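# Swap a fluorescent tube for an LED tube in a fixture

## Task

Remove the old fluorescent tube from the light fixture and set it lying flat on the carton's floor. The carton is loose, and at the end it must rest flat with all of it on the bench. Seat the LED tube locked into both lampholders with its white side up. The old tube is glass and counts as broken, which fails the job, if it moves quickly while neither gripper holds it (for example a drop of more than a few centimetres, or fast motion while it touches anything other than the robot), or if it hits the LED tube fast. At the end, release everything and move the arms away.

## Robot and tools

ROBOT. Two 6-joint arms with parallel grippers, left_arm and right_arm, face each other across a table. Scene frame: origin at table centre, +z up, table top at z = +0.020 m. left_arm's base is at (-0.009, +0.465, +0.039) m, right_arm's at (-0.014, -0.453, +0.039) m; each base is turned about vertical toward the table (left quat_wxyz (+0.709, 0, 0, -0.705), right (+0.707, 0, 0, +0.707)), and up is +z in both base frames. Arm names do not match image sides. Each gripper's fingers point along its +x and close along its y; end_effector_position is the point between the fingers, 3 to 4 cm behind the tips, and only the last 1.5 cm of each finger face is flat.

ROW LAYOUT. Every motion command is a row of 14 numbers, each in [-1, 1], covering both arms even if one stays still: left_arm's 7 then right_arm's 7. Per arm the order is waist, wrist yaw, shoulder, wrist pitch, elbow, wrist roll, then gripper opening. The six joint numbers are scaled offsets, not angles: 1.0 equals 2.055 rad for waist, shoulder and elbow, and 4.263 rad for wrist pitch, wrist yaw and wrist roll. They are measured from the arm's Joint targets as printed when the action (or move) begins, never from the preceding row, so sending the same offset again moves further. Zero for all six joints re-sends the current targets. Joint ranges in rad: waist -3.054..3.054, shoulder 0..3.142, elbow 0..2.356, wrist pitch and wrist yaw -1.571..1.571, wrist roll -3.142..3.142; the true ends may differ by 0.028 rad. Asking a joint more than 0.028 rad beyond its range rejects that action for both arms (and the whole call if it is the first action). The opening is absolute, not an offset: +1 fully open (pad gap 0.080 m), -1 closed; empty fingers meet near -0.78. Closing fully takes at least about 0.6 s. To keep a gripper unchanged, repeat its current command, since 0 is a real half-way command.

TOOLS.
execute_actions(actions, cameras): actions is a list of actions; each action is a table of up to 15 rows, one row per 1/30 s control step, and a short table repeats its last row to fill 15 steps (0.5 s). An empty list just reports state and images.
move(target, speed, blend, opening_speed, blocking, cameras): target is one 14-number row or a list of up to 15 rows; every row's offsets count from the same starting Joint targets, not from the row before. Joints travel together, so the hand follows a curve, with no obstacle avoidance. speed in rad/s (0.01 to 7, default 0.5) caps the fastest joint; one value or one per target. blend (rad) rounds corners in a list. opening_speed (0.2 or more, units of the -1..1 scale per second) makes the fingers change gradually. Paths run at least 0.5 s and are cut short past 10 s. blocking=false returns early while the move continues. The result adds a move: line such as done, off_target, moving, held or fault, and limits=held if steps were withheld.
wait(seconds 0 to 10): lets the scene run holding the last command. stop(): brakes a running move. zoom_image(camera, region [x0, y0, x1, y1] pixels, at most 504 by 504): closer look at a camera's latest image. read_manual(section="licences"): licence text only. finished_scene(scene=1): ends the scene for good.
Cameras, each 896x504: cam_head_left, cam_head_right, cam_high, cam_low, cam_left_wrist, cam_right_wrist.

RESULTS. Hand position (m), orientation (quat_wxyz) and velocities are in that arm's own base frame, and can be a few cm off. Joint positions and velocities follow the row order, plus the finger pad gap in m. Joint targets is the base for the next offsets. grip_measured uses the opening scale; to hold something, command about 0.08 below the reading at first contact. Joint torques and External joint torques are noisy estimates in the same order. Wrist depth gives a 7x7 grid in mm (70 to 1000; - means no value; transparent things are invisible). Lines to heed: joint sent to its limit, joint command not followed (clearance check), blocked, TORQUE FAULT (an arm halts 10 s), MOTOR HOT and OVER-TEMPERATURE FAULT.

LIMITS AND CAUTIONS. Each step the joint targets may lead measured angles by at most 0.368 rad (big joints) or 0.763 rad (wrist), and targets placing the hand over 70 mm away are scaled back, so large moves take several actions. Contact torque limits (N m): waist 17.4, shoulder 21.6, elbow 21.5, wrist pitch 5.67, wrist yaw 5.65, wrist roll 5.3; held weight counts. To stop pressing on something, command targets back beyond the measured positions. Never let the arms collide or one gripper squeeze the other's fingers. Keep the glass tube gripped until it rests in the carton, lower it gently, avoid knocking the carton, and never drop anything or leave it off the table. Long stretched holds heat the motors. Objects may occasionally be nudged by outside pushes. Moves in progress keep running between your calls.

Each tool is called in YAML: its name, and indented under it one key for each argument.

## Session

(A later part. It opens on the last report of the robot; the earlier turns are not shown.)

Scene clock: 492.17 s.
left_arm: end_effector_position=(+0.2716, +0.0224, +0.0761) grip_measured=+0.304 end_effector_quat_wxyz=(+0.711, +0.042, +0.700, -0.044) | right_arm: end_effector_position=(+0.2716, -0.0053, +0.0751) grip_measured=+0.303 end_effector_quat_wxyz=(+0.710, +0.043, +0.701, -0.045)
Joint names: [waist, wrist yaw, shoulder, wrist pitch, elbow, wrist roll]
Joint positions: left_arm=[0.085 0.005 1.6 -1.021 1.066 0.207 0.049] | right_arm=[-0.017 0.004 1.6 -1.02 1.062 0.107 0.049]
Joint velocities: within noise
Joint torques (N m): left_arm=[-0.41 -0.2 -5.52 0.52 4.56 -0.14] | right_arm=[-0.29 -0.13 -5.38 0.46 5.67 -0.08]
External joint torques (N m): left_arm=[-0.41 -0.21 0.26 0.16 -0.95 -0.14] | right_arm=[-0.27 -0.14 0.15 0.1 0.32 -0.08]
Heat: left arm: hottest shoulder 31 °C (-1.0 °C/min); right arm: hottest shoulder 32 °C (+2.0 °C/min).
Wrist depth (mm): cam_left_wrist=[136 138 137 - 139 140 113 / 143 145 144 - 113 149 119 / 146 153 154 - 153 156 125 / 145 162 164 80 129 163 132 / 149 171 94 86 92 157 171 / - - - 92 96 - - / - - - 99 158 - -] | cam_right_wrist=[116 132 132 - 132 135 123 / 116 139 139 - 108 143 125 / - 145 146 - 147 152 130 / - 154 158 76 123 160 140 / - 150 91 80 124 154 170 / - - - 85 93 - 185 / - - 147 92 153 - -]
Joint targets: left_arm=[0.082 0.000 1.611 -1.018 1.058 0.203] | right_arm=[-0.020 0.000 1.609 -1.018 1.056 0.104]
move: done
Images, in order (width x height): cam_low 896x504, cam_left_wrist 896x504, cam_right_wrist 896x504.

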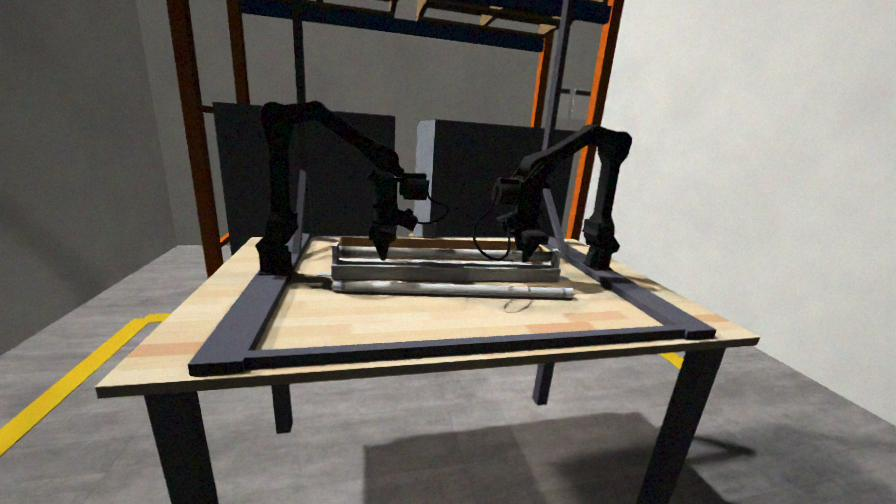

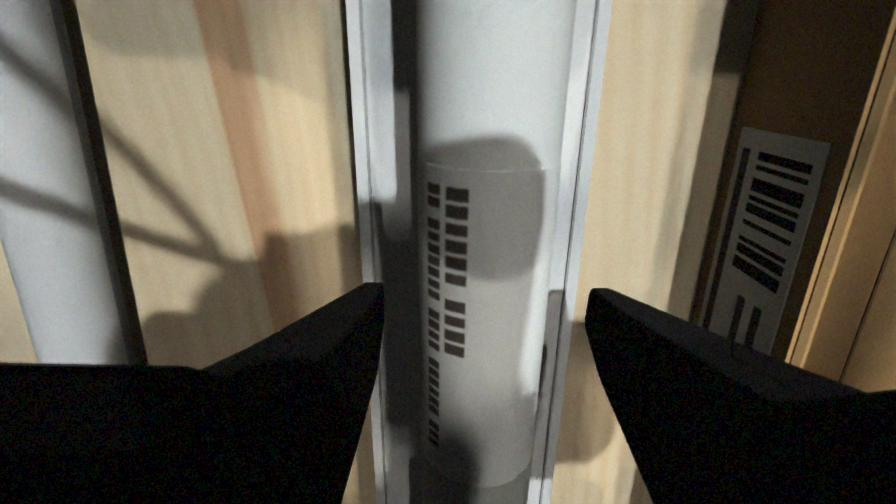

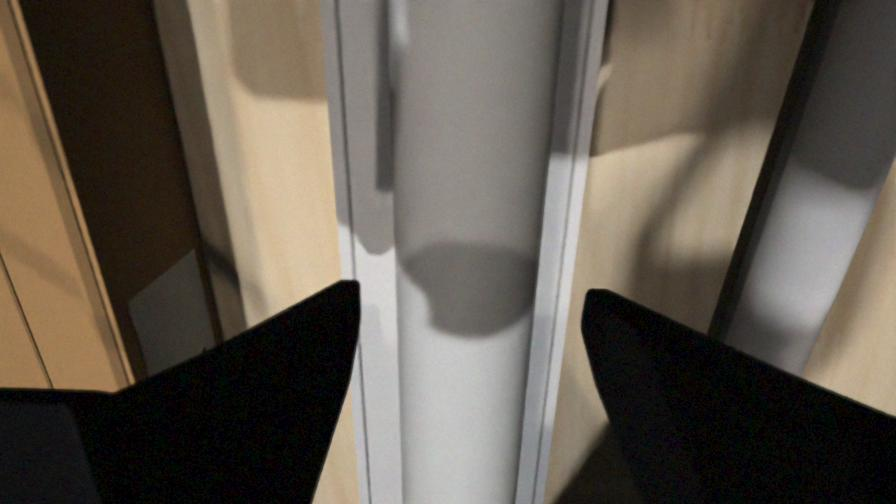

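move:
  target: [0.0022, 0, 0, 0, 0, 0, -0.05, 0.0020, 0, 0, -0.0029, 0.0107, 0, -0.05]
  speed: 0.2
  opening_speed: 0.6
  cameras: ["cam_left_wrist", "cam_right_wrist"]

Scene clock: 528.37 s.
left_arm: end_effector_position=(+0.2716, +0.0224, +0.0761) grip_measured=-0.046 end_effector_quat_wxyz=(+0.711, +0.042, +0.700, -0.044) | right_arm: end_effector_position=(+0.2710, -0.0053, +0.0762) grip_measured=-0.047 end_effector_quat_wxyz=(+0.709, +0.042, +0.703, -0.045)
Joint names: [waist, wrist yaw, shoulder, wrist pitch, elbow, wrist roll]
Joint positions: left_arm=[0.085 0.005 1.6 -1.021 1.066 0.206 0.033] | right_arm=[-0.017 0.004 1.6 -1.029 1.067 0.107 0.033]
Joint velocities: within noise
Joint torques (N m): left_arm=[0.02 -0.2 -5.53 0.51 4.53 -0.13] | right_arm=[0.11 -0.13 -5.39 0.24 7.87 -0.1]
External joint torques (N m): left_arm=[0.01 -0.21 0.24 0.14 -0.99 -0.13] | right_arm=[0.11 -0.13 0.09 -0.09 2.59 -0.1]
Heat: left arm: hottest shoulder 32 °C (+1.0 °C/min); right arm: hottest shoulder 32 °C (+0.0 °C/min).
Wrist depth (mm): cam_left_wrist=[136 138 137 - 139 140 113 / 143 145 144 - 113 148 119 / 146 153 154 - 153 156 125 / 146 162 163 80 128 163 131 / 149 172 169 86 91 157 171 / - - - 91 90 - - / - - - 98 87 - -] | cam_right_wrist=[116 132 132 - 103 136 123 / 116 139 140 - 109 144 125 / - 146 147 - 116 153 131 / 112 156 159 77 124 161 140 / 119 150 79 81 88 163 174 / - - - 87 88 - 186 / - - - 94 150 - -]
Joint targets: left_arm=[0.086 0.000 1.611 -1.018 1.058 0.203] | right_arm=[-0.016 0.000 1.609 -1.030 1.078 0.104]
move: done
Images, in order (width x height): cam_left_wrist 896x504, cam_right_wrist 896x504.

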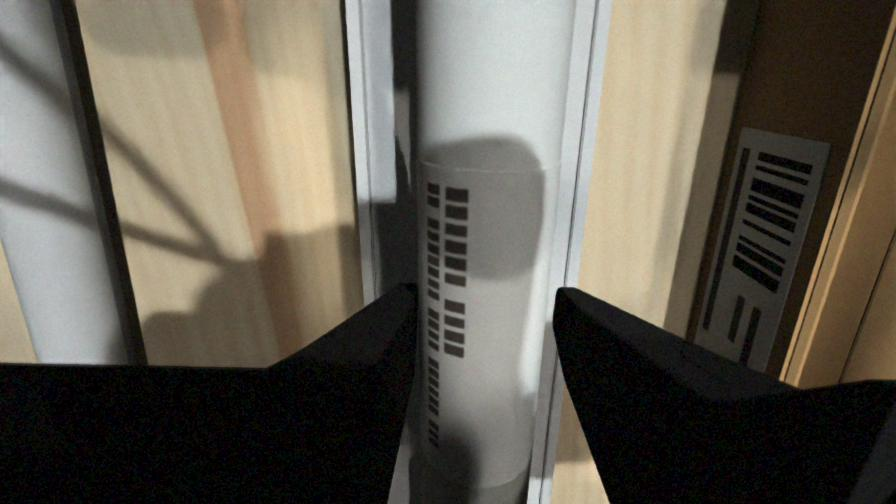

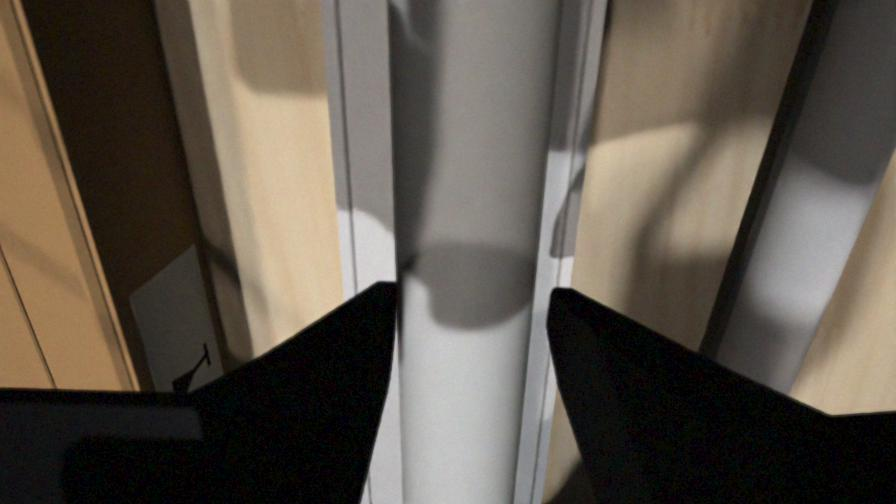

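move:
  target: [0, 0, 0, 0, 0, 0, -0.3, 0, 0, 0, 0, 0, 0, -0.3]
  opening_speed: 0.3
  cameras: ["cam_left_wrist", "cam_right_wrist"]

Scene clock: 533.77 s.
left_arm: end_effector_position=(+0.2720, +0.0232, +0.0760) grip_measured=-0.224 end_effector_quat_wxyz=(+0.712, +0.042, +0.700, -0.041) | right_arm: end_effector_position=(+0.2711, -0.0034, +0.0763) grip_measured=-0.263 end_effector_quat_wxyz=(+0.709, +0.042, +0.703, -0.040)
Joint names: [waist, wrist yaw, shoulder, wrist pitch, elbow, wrist roll]
Joint positions: left_arm=[0.085 0.001 1.601 -1.019 1.066 0.203 0.025] | right_arm=[-0.014 -0.003 1.601 -1.03 1.068 0.101 0.023]
Joint velocities: within noise
Joint torques (N m): left_arm=[0.01 -0.01 -5.56 0.41 4.54 -0.01] | right_arm=[-0.1 0.13 -5.36 0.26 7.77 0.12]
External joint torques (N m): left_arm=[0.02 -0.02 0.17 0.04 -0.97 -0.01] | right_arm=[-0.09 0.13 0.16 -0.06 2.48 0.12]
Heat: left arm: hottest shoulder 32 °C (+1.0 °C/min); right arm: hottest elbow 33 °C (+1.0 °C/min).
Wrist depth (mm): cam_left_wrist=[137 138 139 - 109 140 116 / 144 145 146 - 112 148 116 / 141 153 155 80 120 157 121 / 143 162 164 81 125 164 127 / 147 173 171 86 90 171 170 / - - - 91 88 - - / - - - 97 79 - -] | cam_right_wrist=[- 133 133 - 103 136 128 / - 139 140 - 110 144 127 / - 145 149 - 114 152 130 / 112 156 160 79 123 162 139 / 162 145 167 82 86 169 169 / - - - 87 86 - 185 / - - - 94 - - -]
Joint targets: left_arm=[0.086 0.000 1.611 -1.018 1.058 0.203] | right_arm=[-0.016 0.000 1.609 -1.030 1.078 0.104]
move: done
Images, in order (width x height): cam_left_wrist 896x504, cam_right_wrist 896x504.

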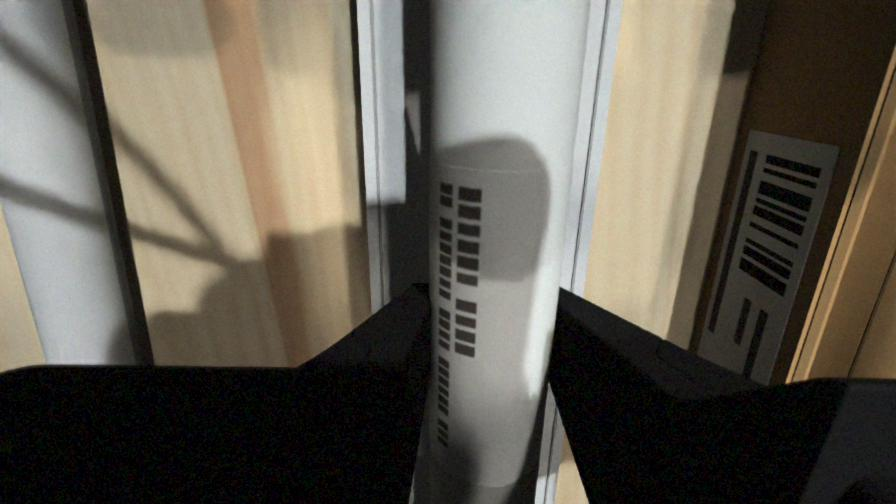

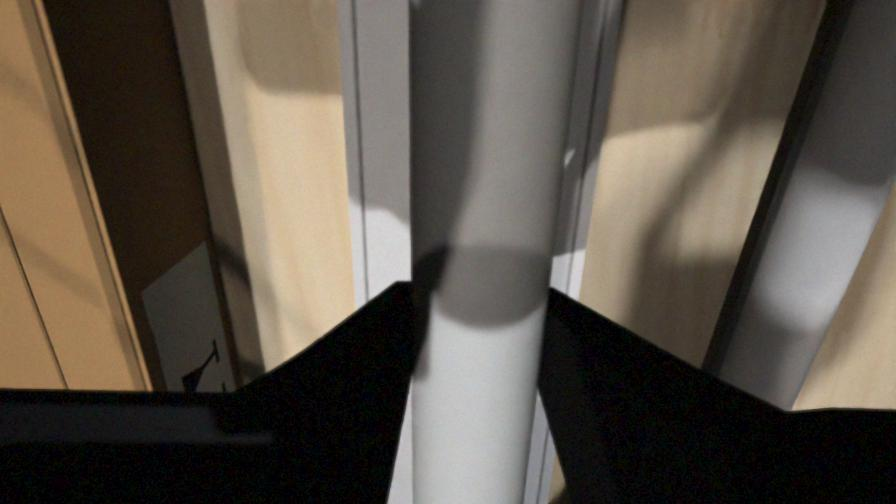

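move:
  target: [0.0771, 0.0573, 0.0384, -0.0177, 0.0290, 0.0399, -0.4, -0.0820, -0.0613, 0.0037, 0.0019, -0.0083, -0.0401, -0.4]
  speed: 0.2

Scene clock: 628.03 s.
left_arm: end_effector_position=(+0.2717, +0.0301, +0.0750) grip_measured=-0.224 end_effector_quat_wxyz=(+0.701, -0.048, +0.699, -0.129) | right_arm: end_effector_position=(+0.2712, -0.0092, +0.0762) grip_measured=-0.263 end_effector_quat_wxyz=(+0.707, +0.128, +0.693, +0.052)
Joint names: [waist, wrist yaw, shoulder, wrist pitch, elbow, wrist roll]
Joint positions: left_arm=[0.241 0.24 1.672 -1.089 1.118 0.366 0.025] | right_arm=[-0.175 -0.256 1.613 -1.028 1.059 -0.067 0.023]
Joint velocities: within noise
Joint torques (N m): left_arm=[0.3 0.37 -5.03 -0.05 5.22 0.26] | right_arm=[-0.85 -0.41 -5.95 0.7 6.68 -0.02]
External joint torques (N m): left_arm=[0.29 0.2 1.13 -0.26 -0.12 0.25] | right_arm=[-0.85 -0.24 -0.39 0.37 1.35 -0.01]
Heat: left arm: hottest shoulder 32 °C (+0.0 °C/min); right arm: hottest elbow 37 °C (+1.0 °C/min).
Wrist depth (mm): cam_left_wrist=[117 122 126 - 156 146 170 / 123 128 132 - 161 148 182 / 129 135 137 81 170 156 196 / 134 142 148 81 179 159 209 / 142 150 157 86 88 171 221 / - - - 91 88 - - / - - - 97 79 - -] | cam_right_wrist=[161 122 149 - 96 123 118 / 172 126 156 - 102 130 123 / 184 141 167 - 106 137 129 / 201 153 175 80 113 145 137 / 213 158 167 82 86 152 140 / 225 - - 87 86 - 138 / - - - 94 - - -]
Joint targets: left_arm=[0.245 0.244 1.690 -1.094 1.118 0.373] | right_arm=[-0.185 -0.261 1.616 -1.022 1.061 -0.067]
move: done

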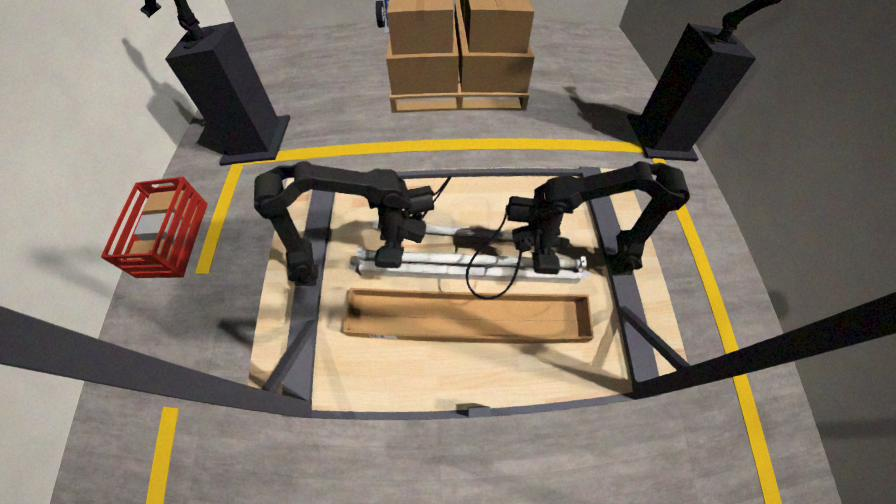

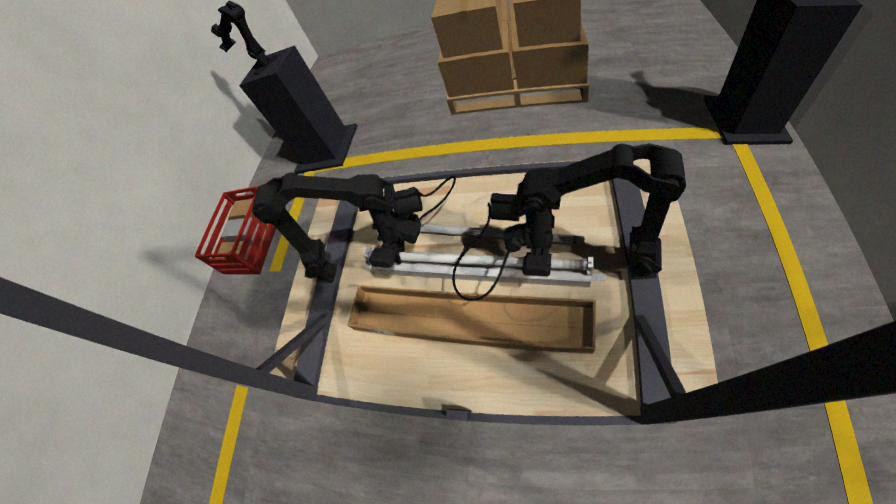

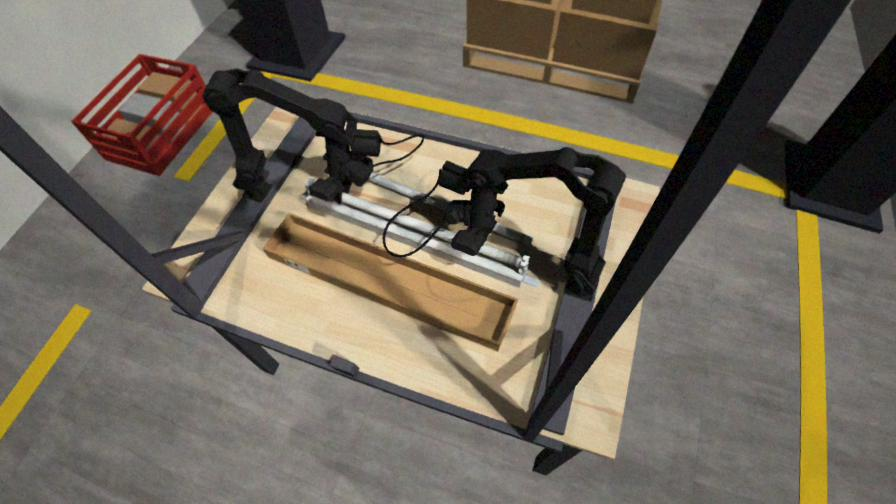

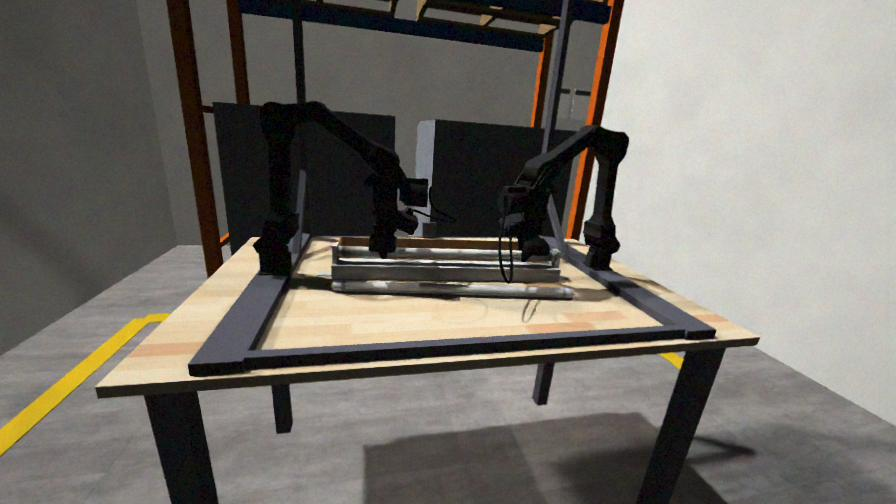

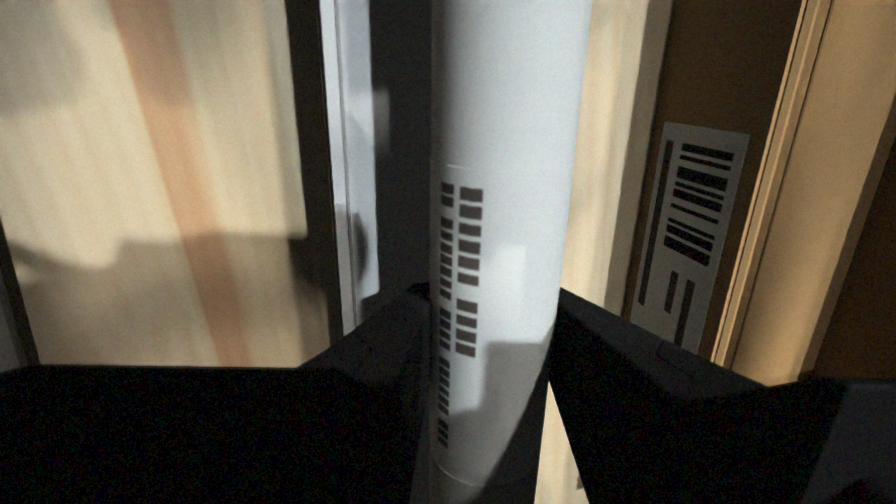

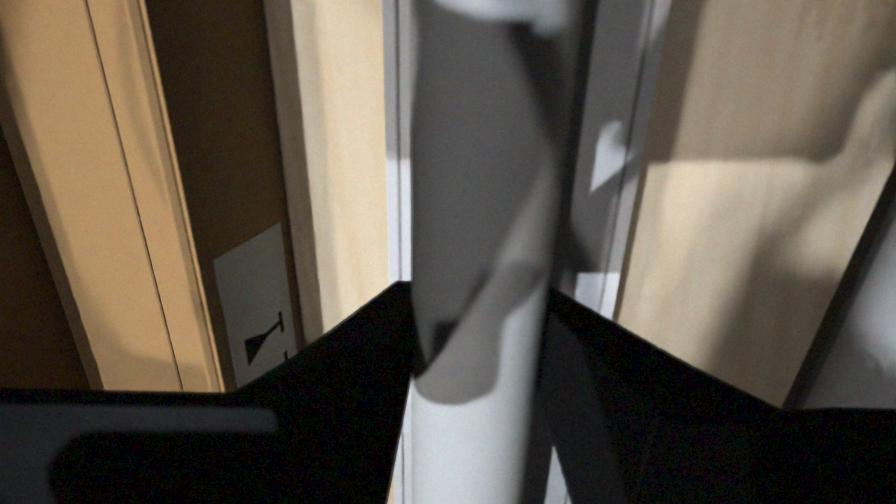

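move:
  target:
    - [0.0645, 0.0496, 0.0641, -0.0274, 0.0368, 0.0430, -0.4, -0.0749, -0.0584, 0.0356, -0.0086, 0.0016, -0.0432, -0.4]
    - [0.1135, 0.0894, 0.1480, -0.0649, 0.0800, 0.0915, -0.4, -0.1357, -0.1098, 0.1008, -0.0302, 0.0145, -0.0940, -0.4]
  speed: 0.25
  blend: 0.03
  cameras: ["cam_left_wrist", "cam_right_wrist", "cam_low"]

zoom_image:
  camera: "cam_low"
  region: [320, 210, 600, 310]

Scene clock: 645.10 s.
left_arm: end_effector_position=(+0.2721, +0.0407, +0.0682) grip_measured=-0.224 end_effector_quat_wxyz=(+0.642, -0.227, +0.665, -0.307) | right_arm: end_effector_position=(+0.2689, -0.0192, +0.0689) grip_measured=-0.263 end_effector_quat_wxyz=(+0.671, +0.304, +0.635, +0.234)
Joint names: [waist, wrist yaw, shoulder, wrist pitch, elbow, wrist roll]
Joint positions: left_arm=[0.474 0.626 1.975 -1.368 1.279 0.759 0.025] | right_arm=[-0.452 -0.729 1.814 -1.15 1.08 -0.465 0.023]
Joint velocities: within noise
Joint torques (N m): left_arm=[0.26 0.41 -6.39 -0.49 4.63 0.19] | right_arm=[-0.89 -0.44 -5.95 -0.19 6.95 -0.15]
External joint torques (N m): left_arm=[0.22 0.05 1 -0.04 0.24 0.15] | right_arm=[-0.9 -0.03 0.27 -0.05 2.49 -0.11]
Heat: left arm: hottest shoulder 32 °C (+0.0 °C/min); right arm: hottest elbow 35 °C (-2.0 °C/min).
Wrist depth (mm): cam_left_wrist=[- 98 87 - 153 243 - / - 102 91 - 158 257 - / 99 108 94 - 170 274 - / 103 111 101 81 177 - - / 106 117 110 86 90 468 - / - - - 91 88 - - / - - - 98 - - -] | cam_right_wrist=[- 228 231 - 92 81 95 / - 240 242 - 96 88 98 / - 260 257 - 97 92 103 / - - 272 - 102 97 106 / - - 76 82 86 105 109 / - - - 87 86 - 113 / - - - 93 - - -]
Joint targets: left_arm=[0.478 0.625 1.994 -1.370 1.282 0.763] | right_arm=[-0.464 -0.730 1.824 -1.151 1.091 -0.468]
move: done
Images, in order (width x height): cam_low 896x504, cam_left_wrist 896x504, cam_right_wrist 896x504.

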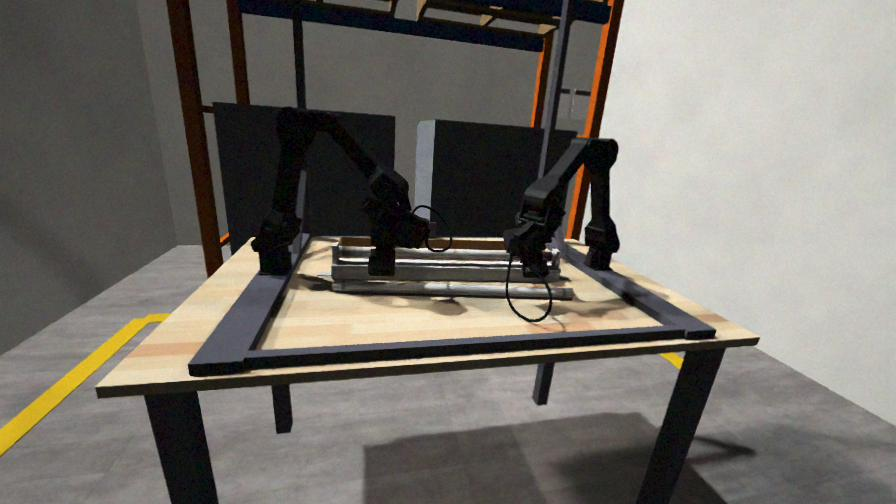

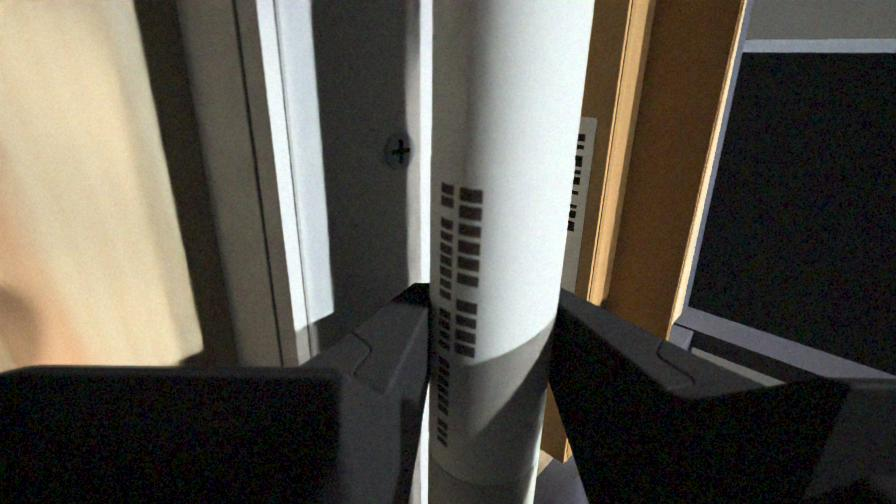

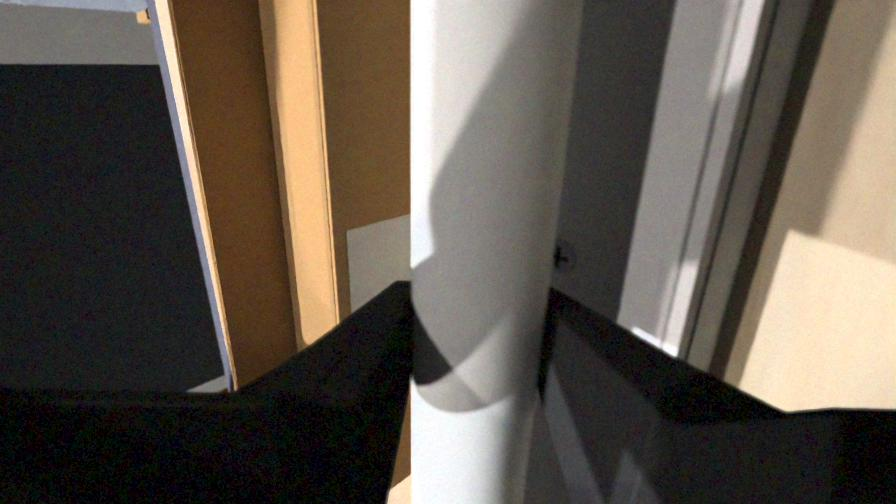

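Scaled by 1.800 from the camera's 896x504 image, which has a finer 1280x720 frame.

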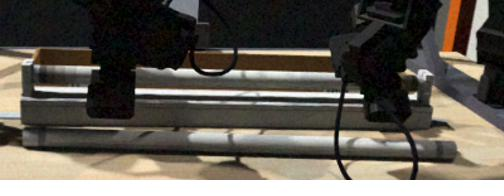

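move:
  target:
    - [0,0,0,0,0,0,-0.11, 0,0,0,0,0,0,-0.15]
    - [0.0271,-0.0066,0.0102,-0.0321,0.0602,0.0138,0.1, -0.0354,0.0059,0.0032,-0.0363,0.0497,-0.0212,0.1]
    - [-0.0297,-0.0446,-0.0808,0.0059,0.0136,-0.0392,0.1, 0.0365,0.0556,-0.0672,-0.0129,0.0365,0.0368,0.1]
    - [-0.1907,-0.1467,-0.2001,0.0522,-0.0596,-0.1314,0.1, 0.2176,0.1711,-0.1181,-0.0020,0.0432,0.1341,0.1]
  speed: [0.3, 0.15, 0.5, 0.5]
  cameras: ["cam_left_wrist", "cam_right_wrist", "cam_low"]

Scene clock: 727.40 s.
left_arm: end_effector_position=(+0.2717, +0.0232, +0.1020) grip_measured=+0.096 end_effector_quat_wxyz=(+0.703, +0.039, +0.708, -0.044) | right_arm: end_effector_position=(+0.2719, -0.0049, +0.1037) grip_measured=+0.097 end_effector_quat_wxyz=(+0.702, +0.043, +0.710, -0.041)
Joint names: [waist, wrist yaw, shoulder, wrist pitch, elbow, wrist roll]
Joint positions: left_arm=[0.088 0.006 1.596 -1.151 1.168 0.207 0.039] | right_arm=[-0.02 -0.003 1.595 -1.161 1.174 0.1 0.039]
Joint velocities: within noise
Joint torques (N m): left_arm=[-0.42 -0.22 -8.74 0.49 4.6 -0.14] | right_arm=[0.35 0.15 -8.14 0.4 7.49 0.16]
External joint torques (N m): left_arm=[-0.4 -0.24 -2.86 0.16 -1.04 -0.15] | right_arm=[0.35 0.15 -2.54 0.1 2.07 0.16]
Heat: left arm: hottest shoulder 33 °C (+1.0 °C/min); right arm: hottest shoulder 34 °C (+1.0 °C/min).
Wrist depth (mm): cam_left_wrist=[140 159 160 97 160 162 158 / 145 168 169 96 169 167 168 / 154 178 180 102 180 167 180 / 166 188 191 110 193 180 193 / 198 197 96 116 120 181 206 / - - - 124 94 - 216 / - - - 139 235 - -] | cam_right_wrist=[117 154 156 87 156 160 140 / 161 149 167 93 167 168 150 / 171 149 176 99 180 176 179 / 183 161 188 106 192 177 194 / 195 191 91 116 96 179 208 / - - - 125 81 - 222 / - - - 136 - - -]
Joint targets: left_arm=[0.086 0.000 1.583 -1.148 1.160 0.203] | right_arm=[-0.016 0.000 1.581 -1.159 1.180 0.104]
move: done
Images, in order (width x height): cam_low 896x504, cam_left_wrist 896x504, cam_right_wrist 896x504.

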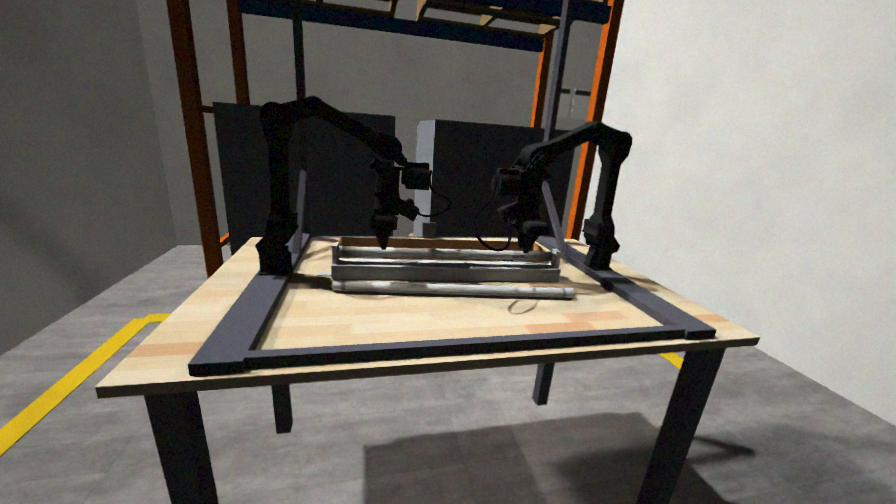

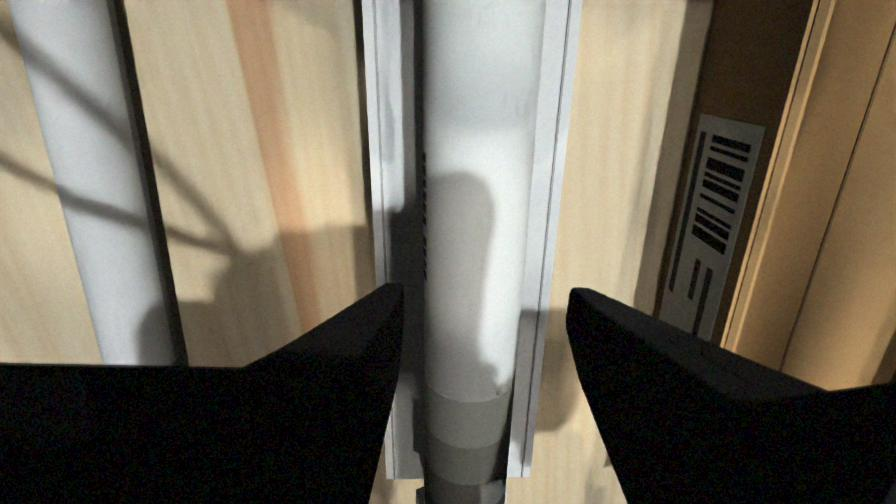

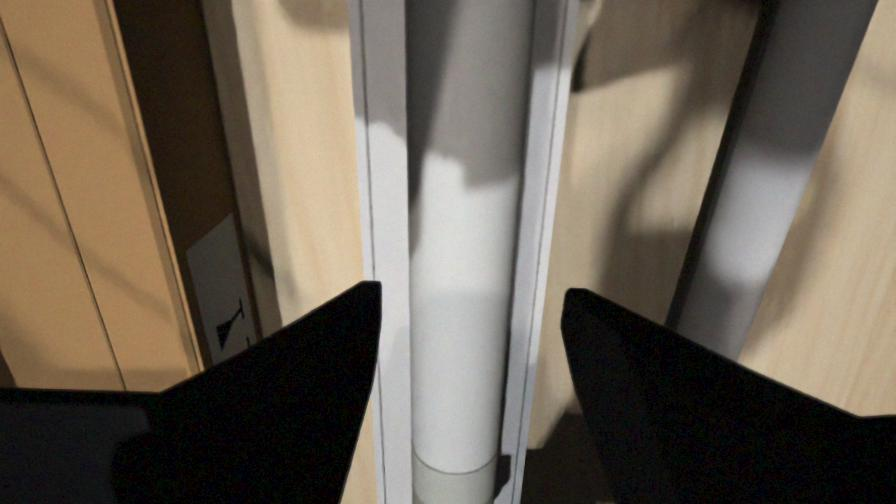

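move:
  target:
    - [0, 0, 0.0137, 0.0304, -0.0493, 0, 0.1, 0, 0, 0.0128, 0.0286, -0.0464, 0, 0.1]
    - [0, 0, 0.0137, 0.0304, -0.0493, 0, -0.4, 0, 0, 0.0128, 0.0286, -0.0464, 0, -0.4]
  speed: 0.2
  opening_speed: 0.6
  cameras: ["cam_left_wrist", "cam_right_wrist"]

Scene clock: 740.17 s.
left_arm: end_effector_position=(+0.2719, +0.0238, +0.0761) grip_measured=-0.228 end_effector_quat_wxyz=(+0.712, +0.041, +0.700, -0.041) | right_arm: end_effector_position=(+0.2758, -0.0037, +0.0823) grip_measured=-0.278 end_effector_quat_wxyz=(+0.714, +0.042, +0.698, -0.039)
Joint names: [waist, wrist yaw, shoulder, wrist pitch, elbow, wrist roll]
Joint positions: left_arm=[0.088 0.002 1.601 -1.02 1.066 0.204 0.025] | right_arm=[-0.015 -0.003 1.599 -1.039 1.09 0.1 0.023]
Joint velocities: within noise
Joint torques (N m): left_arm=[-0.3 -0.07 -5.6 0.46 4.54 -0.03] | right_arm=[-0.1 0.12 -5.49 0.46 5.78 0.12]
External joint torques (N m): left_arm=[-0.28 -0.08 0.17 0.11 -0.95 -0.04] | right_arm=[-0.09 0.12 0.1 0.09 0.37 0.12]
Heat: left arm: hottest shoulder 35 °C (+3.0 °C/min); right arm: hottest shoulder 35 °C (+1.0 °C/min).
Wrist depth (mm): cam_left_wrist=[136 138 138 - 108 141 116 / 143 145 146 - 111 149 116 / 141 154 154 - 120 157 121 / 142 163 163 81 126 165 128 / 148 173 172 86 90 173 169 / - - - 92 89 - - / - - - 97 79 - -] | cam_right_wrist=[- 138 141 71 140 142 128 / - 144 147 - 150 150 130 / - 145 155 79 121 159 136 / 158 156 166 83 164 167 146 / 170 145 173 87 93 175 178 / - - - 95 86 - 190 / - - - 103 - - -]
Joint targets: left_arm=[0.086 0.000 1.611 -1.018 1.058 0.203] | right_arm=[-0.016 0.000 1.607 -1.037 1.084 0.104]
move: done
Images, in order (width x height): cam_left_wrist 896x504, cam_right_wrist 896x504.

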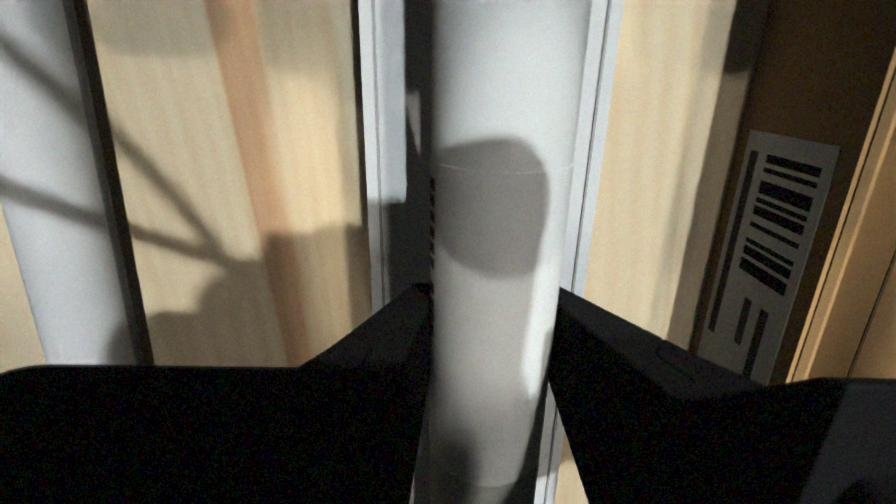

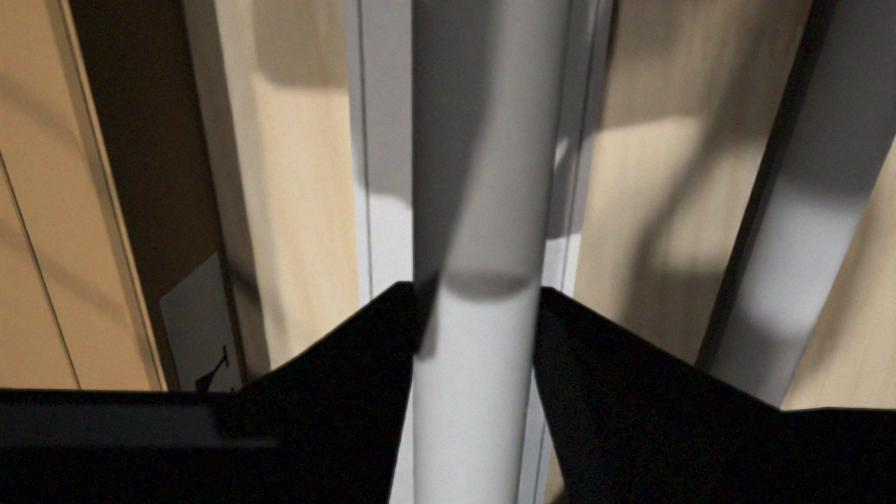

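move:
  target:
    - [0, 0, 0, 0, 0, 0, -0.4, 0, 0, 0, 0, 0, 0, -0.05]
    - [0, 0, 0, 0, 0, 0, -0.4, 0, 0, 0, 0.0014, -0.0083, 0, -0.4]
  speed: 0.2
  opening_speed: 0.6
  cameras: ["cam_right_wrist"]

Scene clock: 758.43 s.
left_arm: end_effector_position=(+0.2719, +0.0238, +0.0761) grip_measured=-0.228 end_effector_quat_wxyz=(+0.712, +0.041, +0.700, -0.041) | right_arm: end_effector_position=(+0.2720, -0.0033, +0.0781) grip_measured=-0.271 end_effector_quat_wxyz=(+0.710, +0.042, +0.702, -0.039)
Joint names: [waist, wrist yaw, shoulder, wrist pitch, elbow, wrist roll]
Joint positions: left_arm=[0.088 0.002 1.601 -1.02 1.066 0.204 0.025] | right_arm=[-0.014 -0.003 1.599 -1.033 1.073 0.1 0.023]
Joint velocities: within noise
Joint torques (N m): left_arm=[-0.3 -0.07 -5.6 0.47 4.54 -0.02] | right_arm=[-0.2 0.15 -5.41 0.43 5.74 0.14]
External joint torques (N m): left_arm=[-0.31 -0.07 0.17 0.1 -0.97 -0.02] | right_arm=[-0.23 0.16 0.15 0.07 0.35 0.15]
Heat: left arm: hottest shoulder 34 °C (+2.0 °C/min); right arm: hottest elbow 34 °C (-1.0 °C/min).
Wrist depth (mm): cam_left_wrist=[136 138 138 - 108 141 116 / 143 145 146 - 111 149 116 / 141 154 154 - 120 157 121 / 143 163 164 81 126 165 128 / 148 173 172 86 90 173 168 / - - - 92 89 - - / - - - 97 79 - -] | cam_right_wrist=[- 134 136 - 104 137 128 / - 141 144 - 112 146 128 / - 149 151 - 116 154 133 / 114 156 162 79 123 164 141 / 164 144 169 84 87 171 171 / - - - 89 86 - 187 / - - - 97 - - -]
Joint targets: left_arm=[0.086 0.000 1.611 -1.018 1.058 0.203] | right_arm=[-0.016 0.000 1.607 -1.031 1.067 0.104]
move: done
Images, in order (width x height): cam_right_wrist 896x504.

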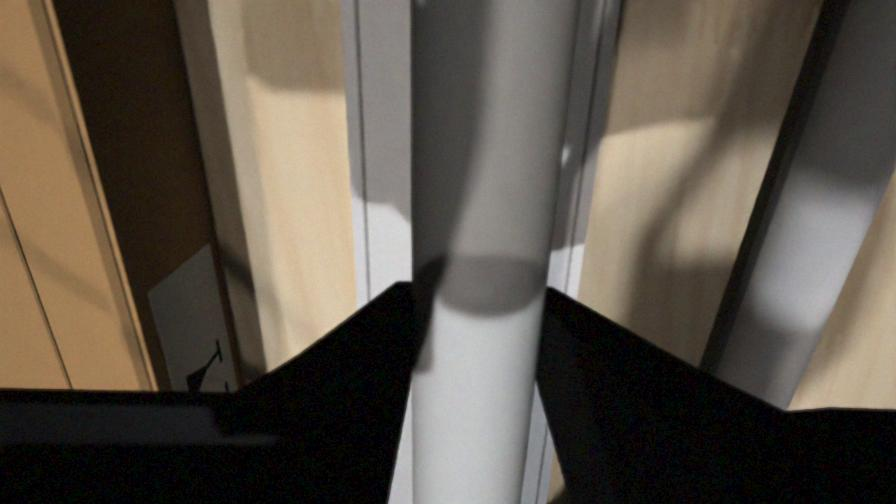

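move:
  target:
    - [0.0771, 0.0573, 0.0384, -0.0177, 0.0290, 0.0399, -0.4, -0.0820, -0.0613, 0.0037, 0.0019, -0.0083, -0.0401, -0.4]
    - [0.1416, 0.1069, 0.1025, -0.0451, 0.0658, 0.0829, -0.4, -0.1569, -0.1197, 0.0392, -0.0068, -0.0068, -0.0832, -0.4]
    - [0.1907, 0.1467, 0.1864, -0.0825, 0.1089, 0.1314, -0.4, -0.2176, -0.1711, 0.1045, -0.0284, 0.0062, -0.1341, -0.4]
  speed: 0.25
  blend: 0.03
  cameras: ["cam_left_wrist", "cam_right_wrist", "cam_head_left", "cam_high"]

zoom_image:
  camera: "cam_head_left"
  region: [340, 230, 600, 290]

zoom_image:
  camera: "cam_high"
  region: [290, 160, 550, 300]

Scene clock: 777.23 s.
left_arm: end_effector_position=(+0.2726, +0.0408, +0.0685) grip_measured=-0.228 end_effector_quat_wxyz=(+0.642, -0.227, +0.665, -0.306) | right_arm: end_effector_position=(+0.2686, -0.0201, +0.0700) grip_measured=-0.271 end_effector_quat_wxyz=(+0.673, +0.304, +0.633, +0.233)
Joint names: [waist, wrist yaw, shoulder, wrist pitch, elbow, wrist roll]
Joint positions: left_arm=[0.474 0.626 1.974 -1.367 1.281 0.757 0.025] | right_arm=[-0.457 -0.731 1.808 -1.149 1.077 -0.467 0.023]
Joint velocities: within noise
Joint torques (N m): left_arm=[0.29 0.38 -6.18 -0.5 4.56 0.24] | right_arm=[-0.41 -0.4 -5.35 -0.36 5.86 -0.11]
External joint torques (N m): left_arm=[0.27 0.02 1.25 -0.07 0.13 0.2] | right_arm=[-0.4 0.01 0.87 -0.22 1.39 -0.08]
Heat: left arm: hottest shoulder 34 °C (+2.0 °C/min); right arm: hottest elbow 33 °C (-2.0 °C/min).
Wrist depth (mm): cam_left_wrist=[- 98 87 - 153 242 - / - 103 92 - 160 258 - / 100 107 94 80 170 278 - / 103 112 102 81 174 - - / 107 117 110 86 90 474 - / - - - 92 89 - - / - - - 98 - - -] | cam_right_wrist=[- 230 231 - 94 83 97 / - 244 163 - 97 90 100 / - 260 258 - 99 94 104 / - - 275 79 103 100 107 / - - 285 84 87 110 110 / - - - 89 86 - 114 / - - - 96 - - -]
Joint targets: left_arm=[0.478 0.625 1.994 -1.370 1.282 0.763] | right_arm=[-0.464 -0.730 1.822 -1.152 1.080 -0.468]
move: done
Images, in order (width x height): cam_head_left 896x504, cam_high 896x504, cam_left_wrist 896x504, cam_right_wrist 896x504.

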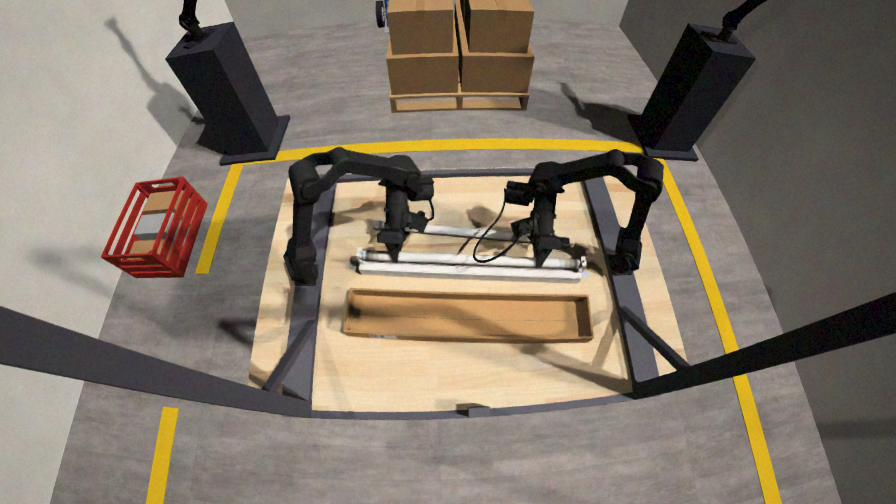

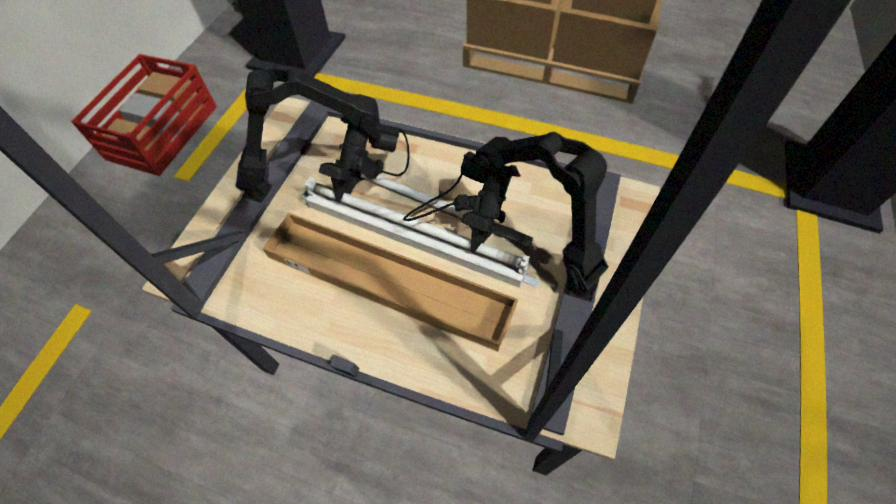

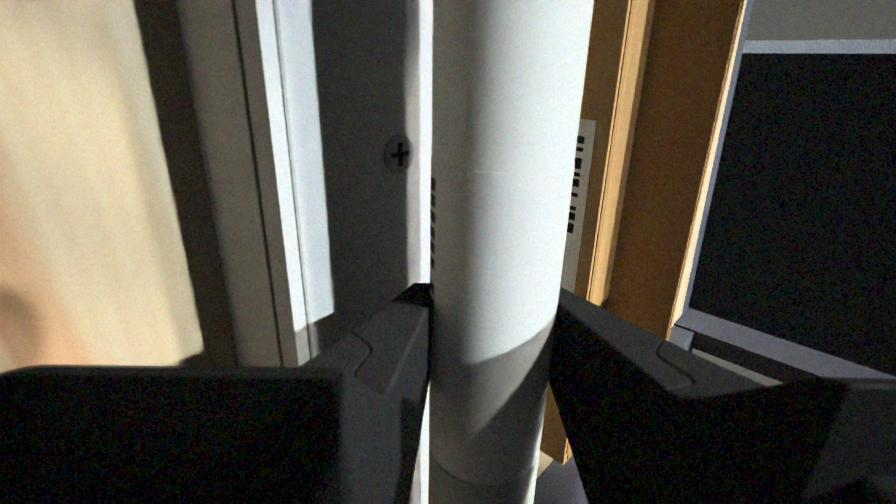

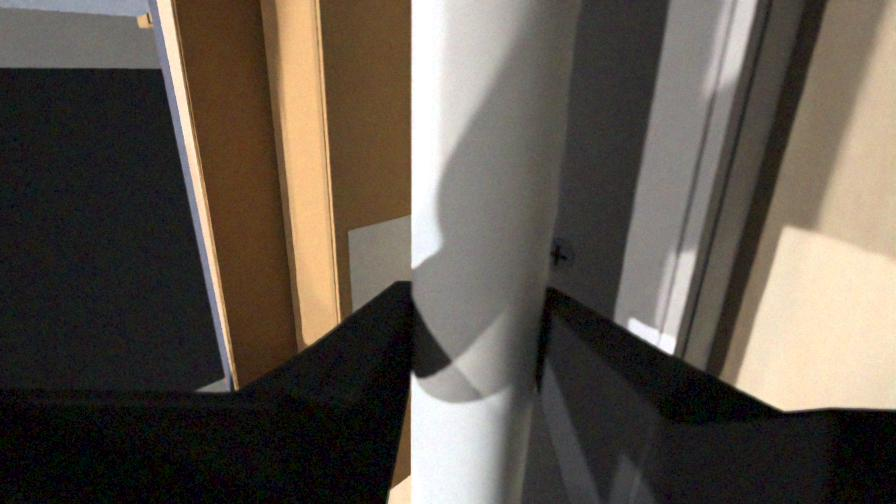

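Scaled by 1.938 from the camera's 896x504 image, which has a finer 1280x720 frame.

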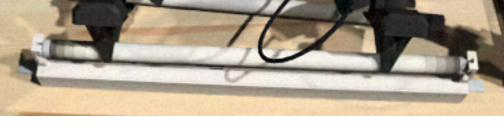

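Scaled by 1.938 from the camera's 896x504 image, which has a finer 1280x720 frame.

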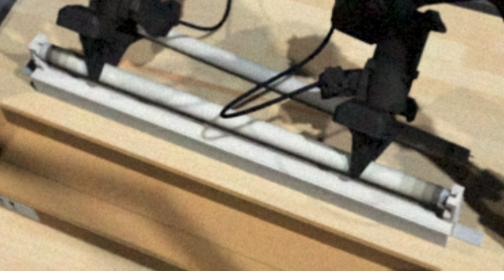

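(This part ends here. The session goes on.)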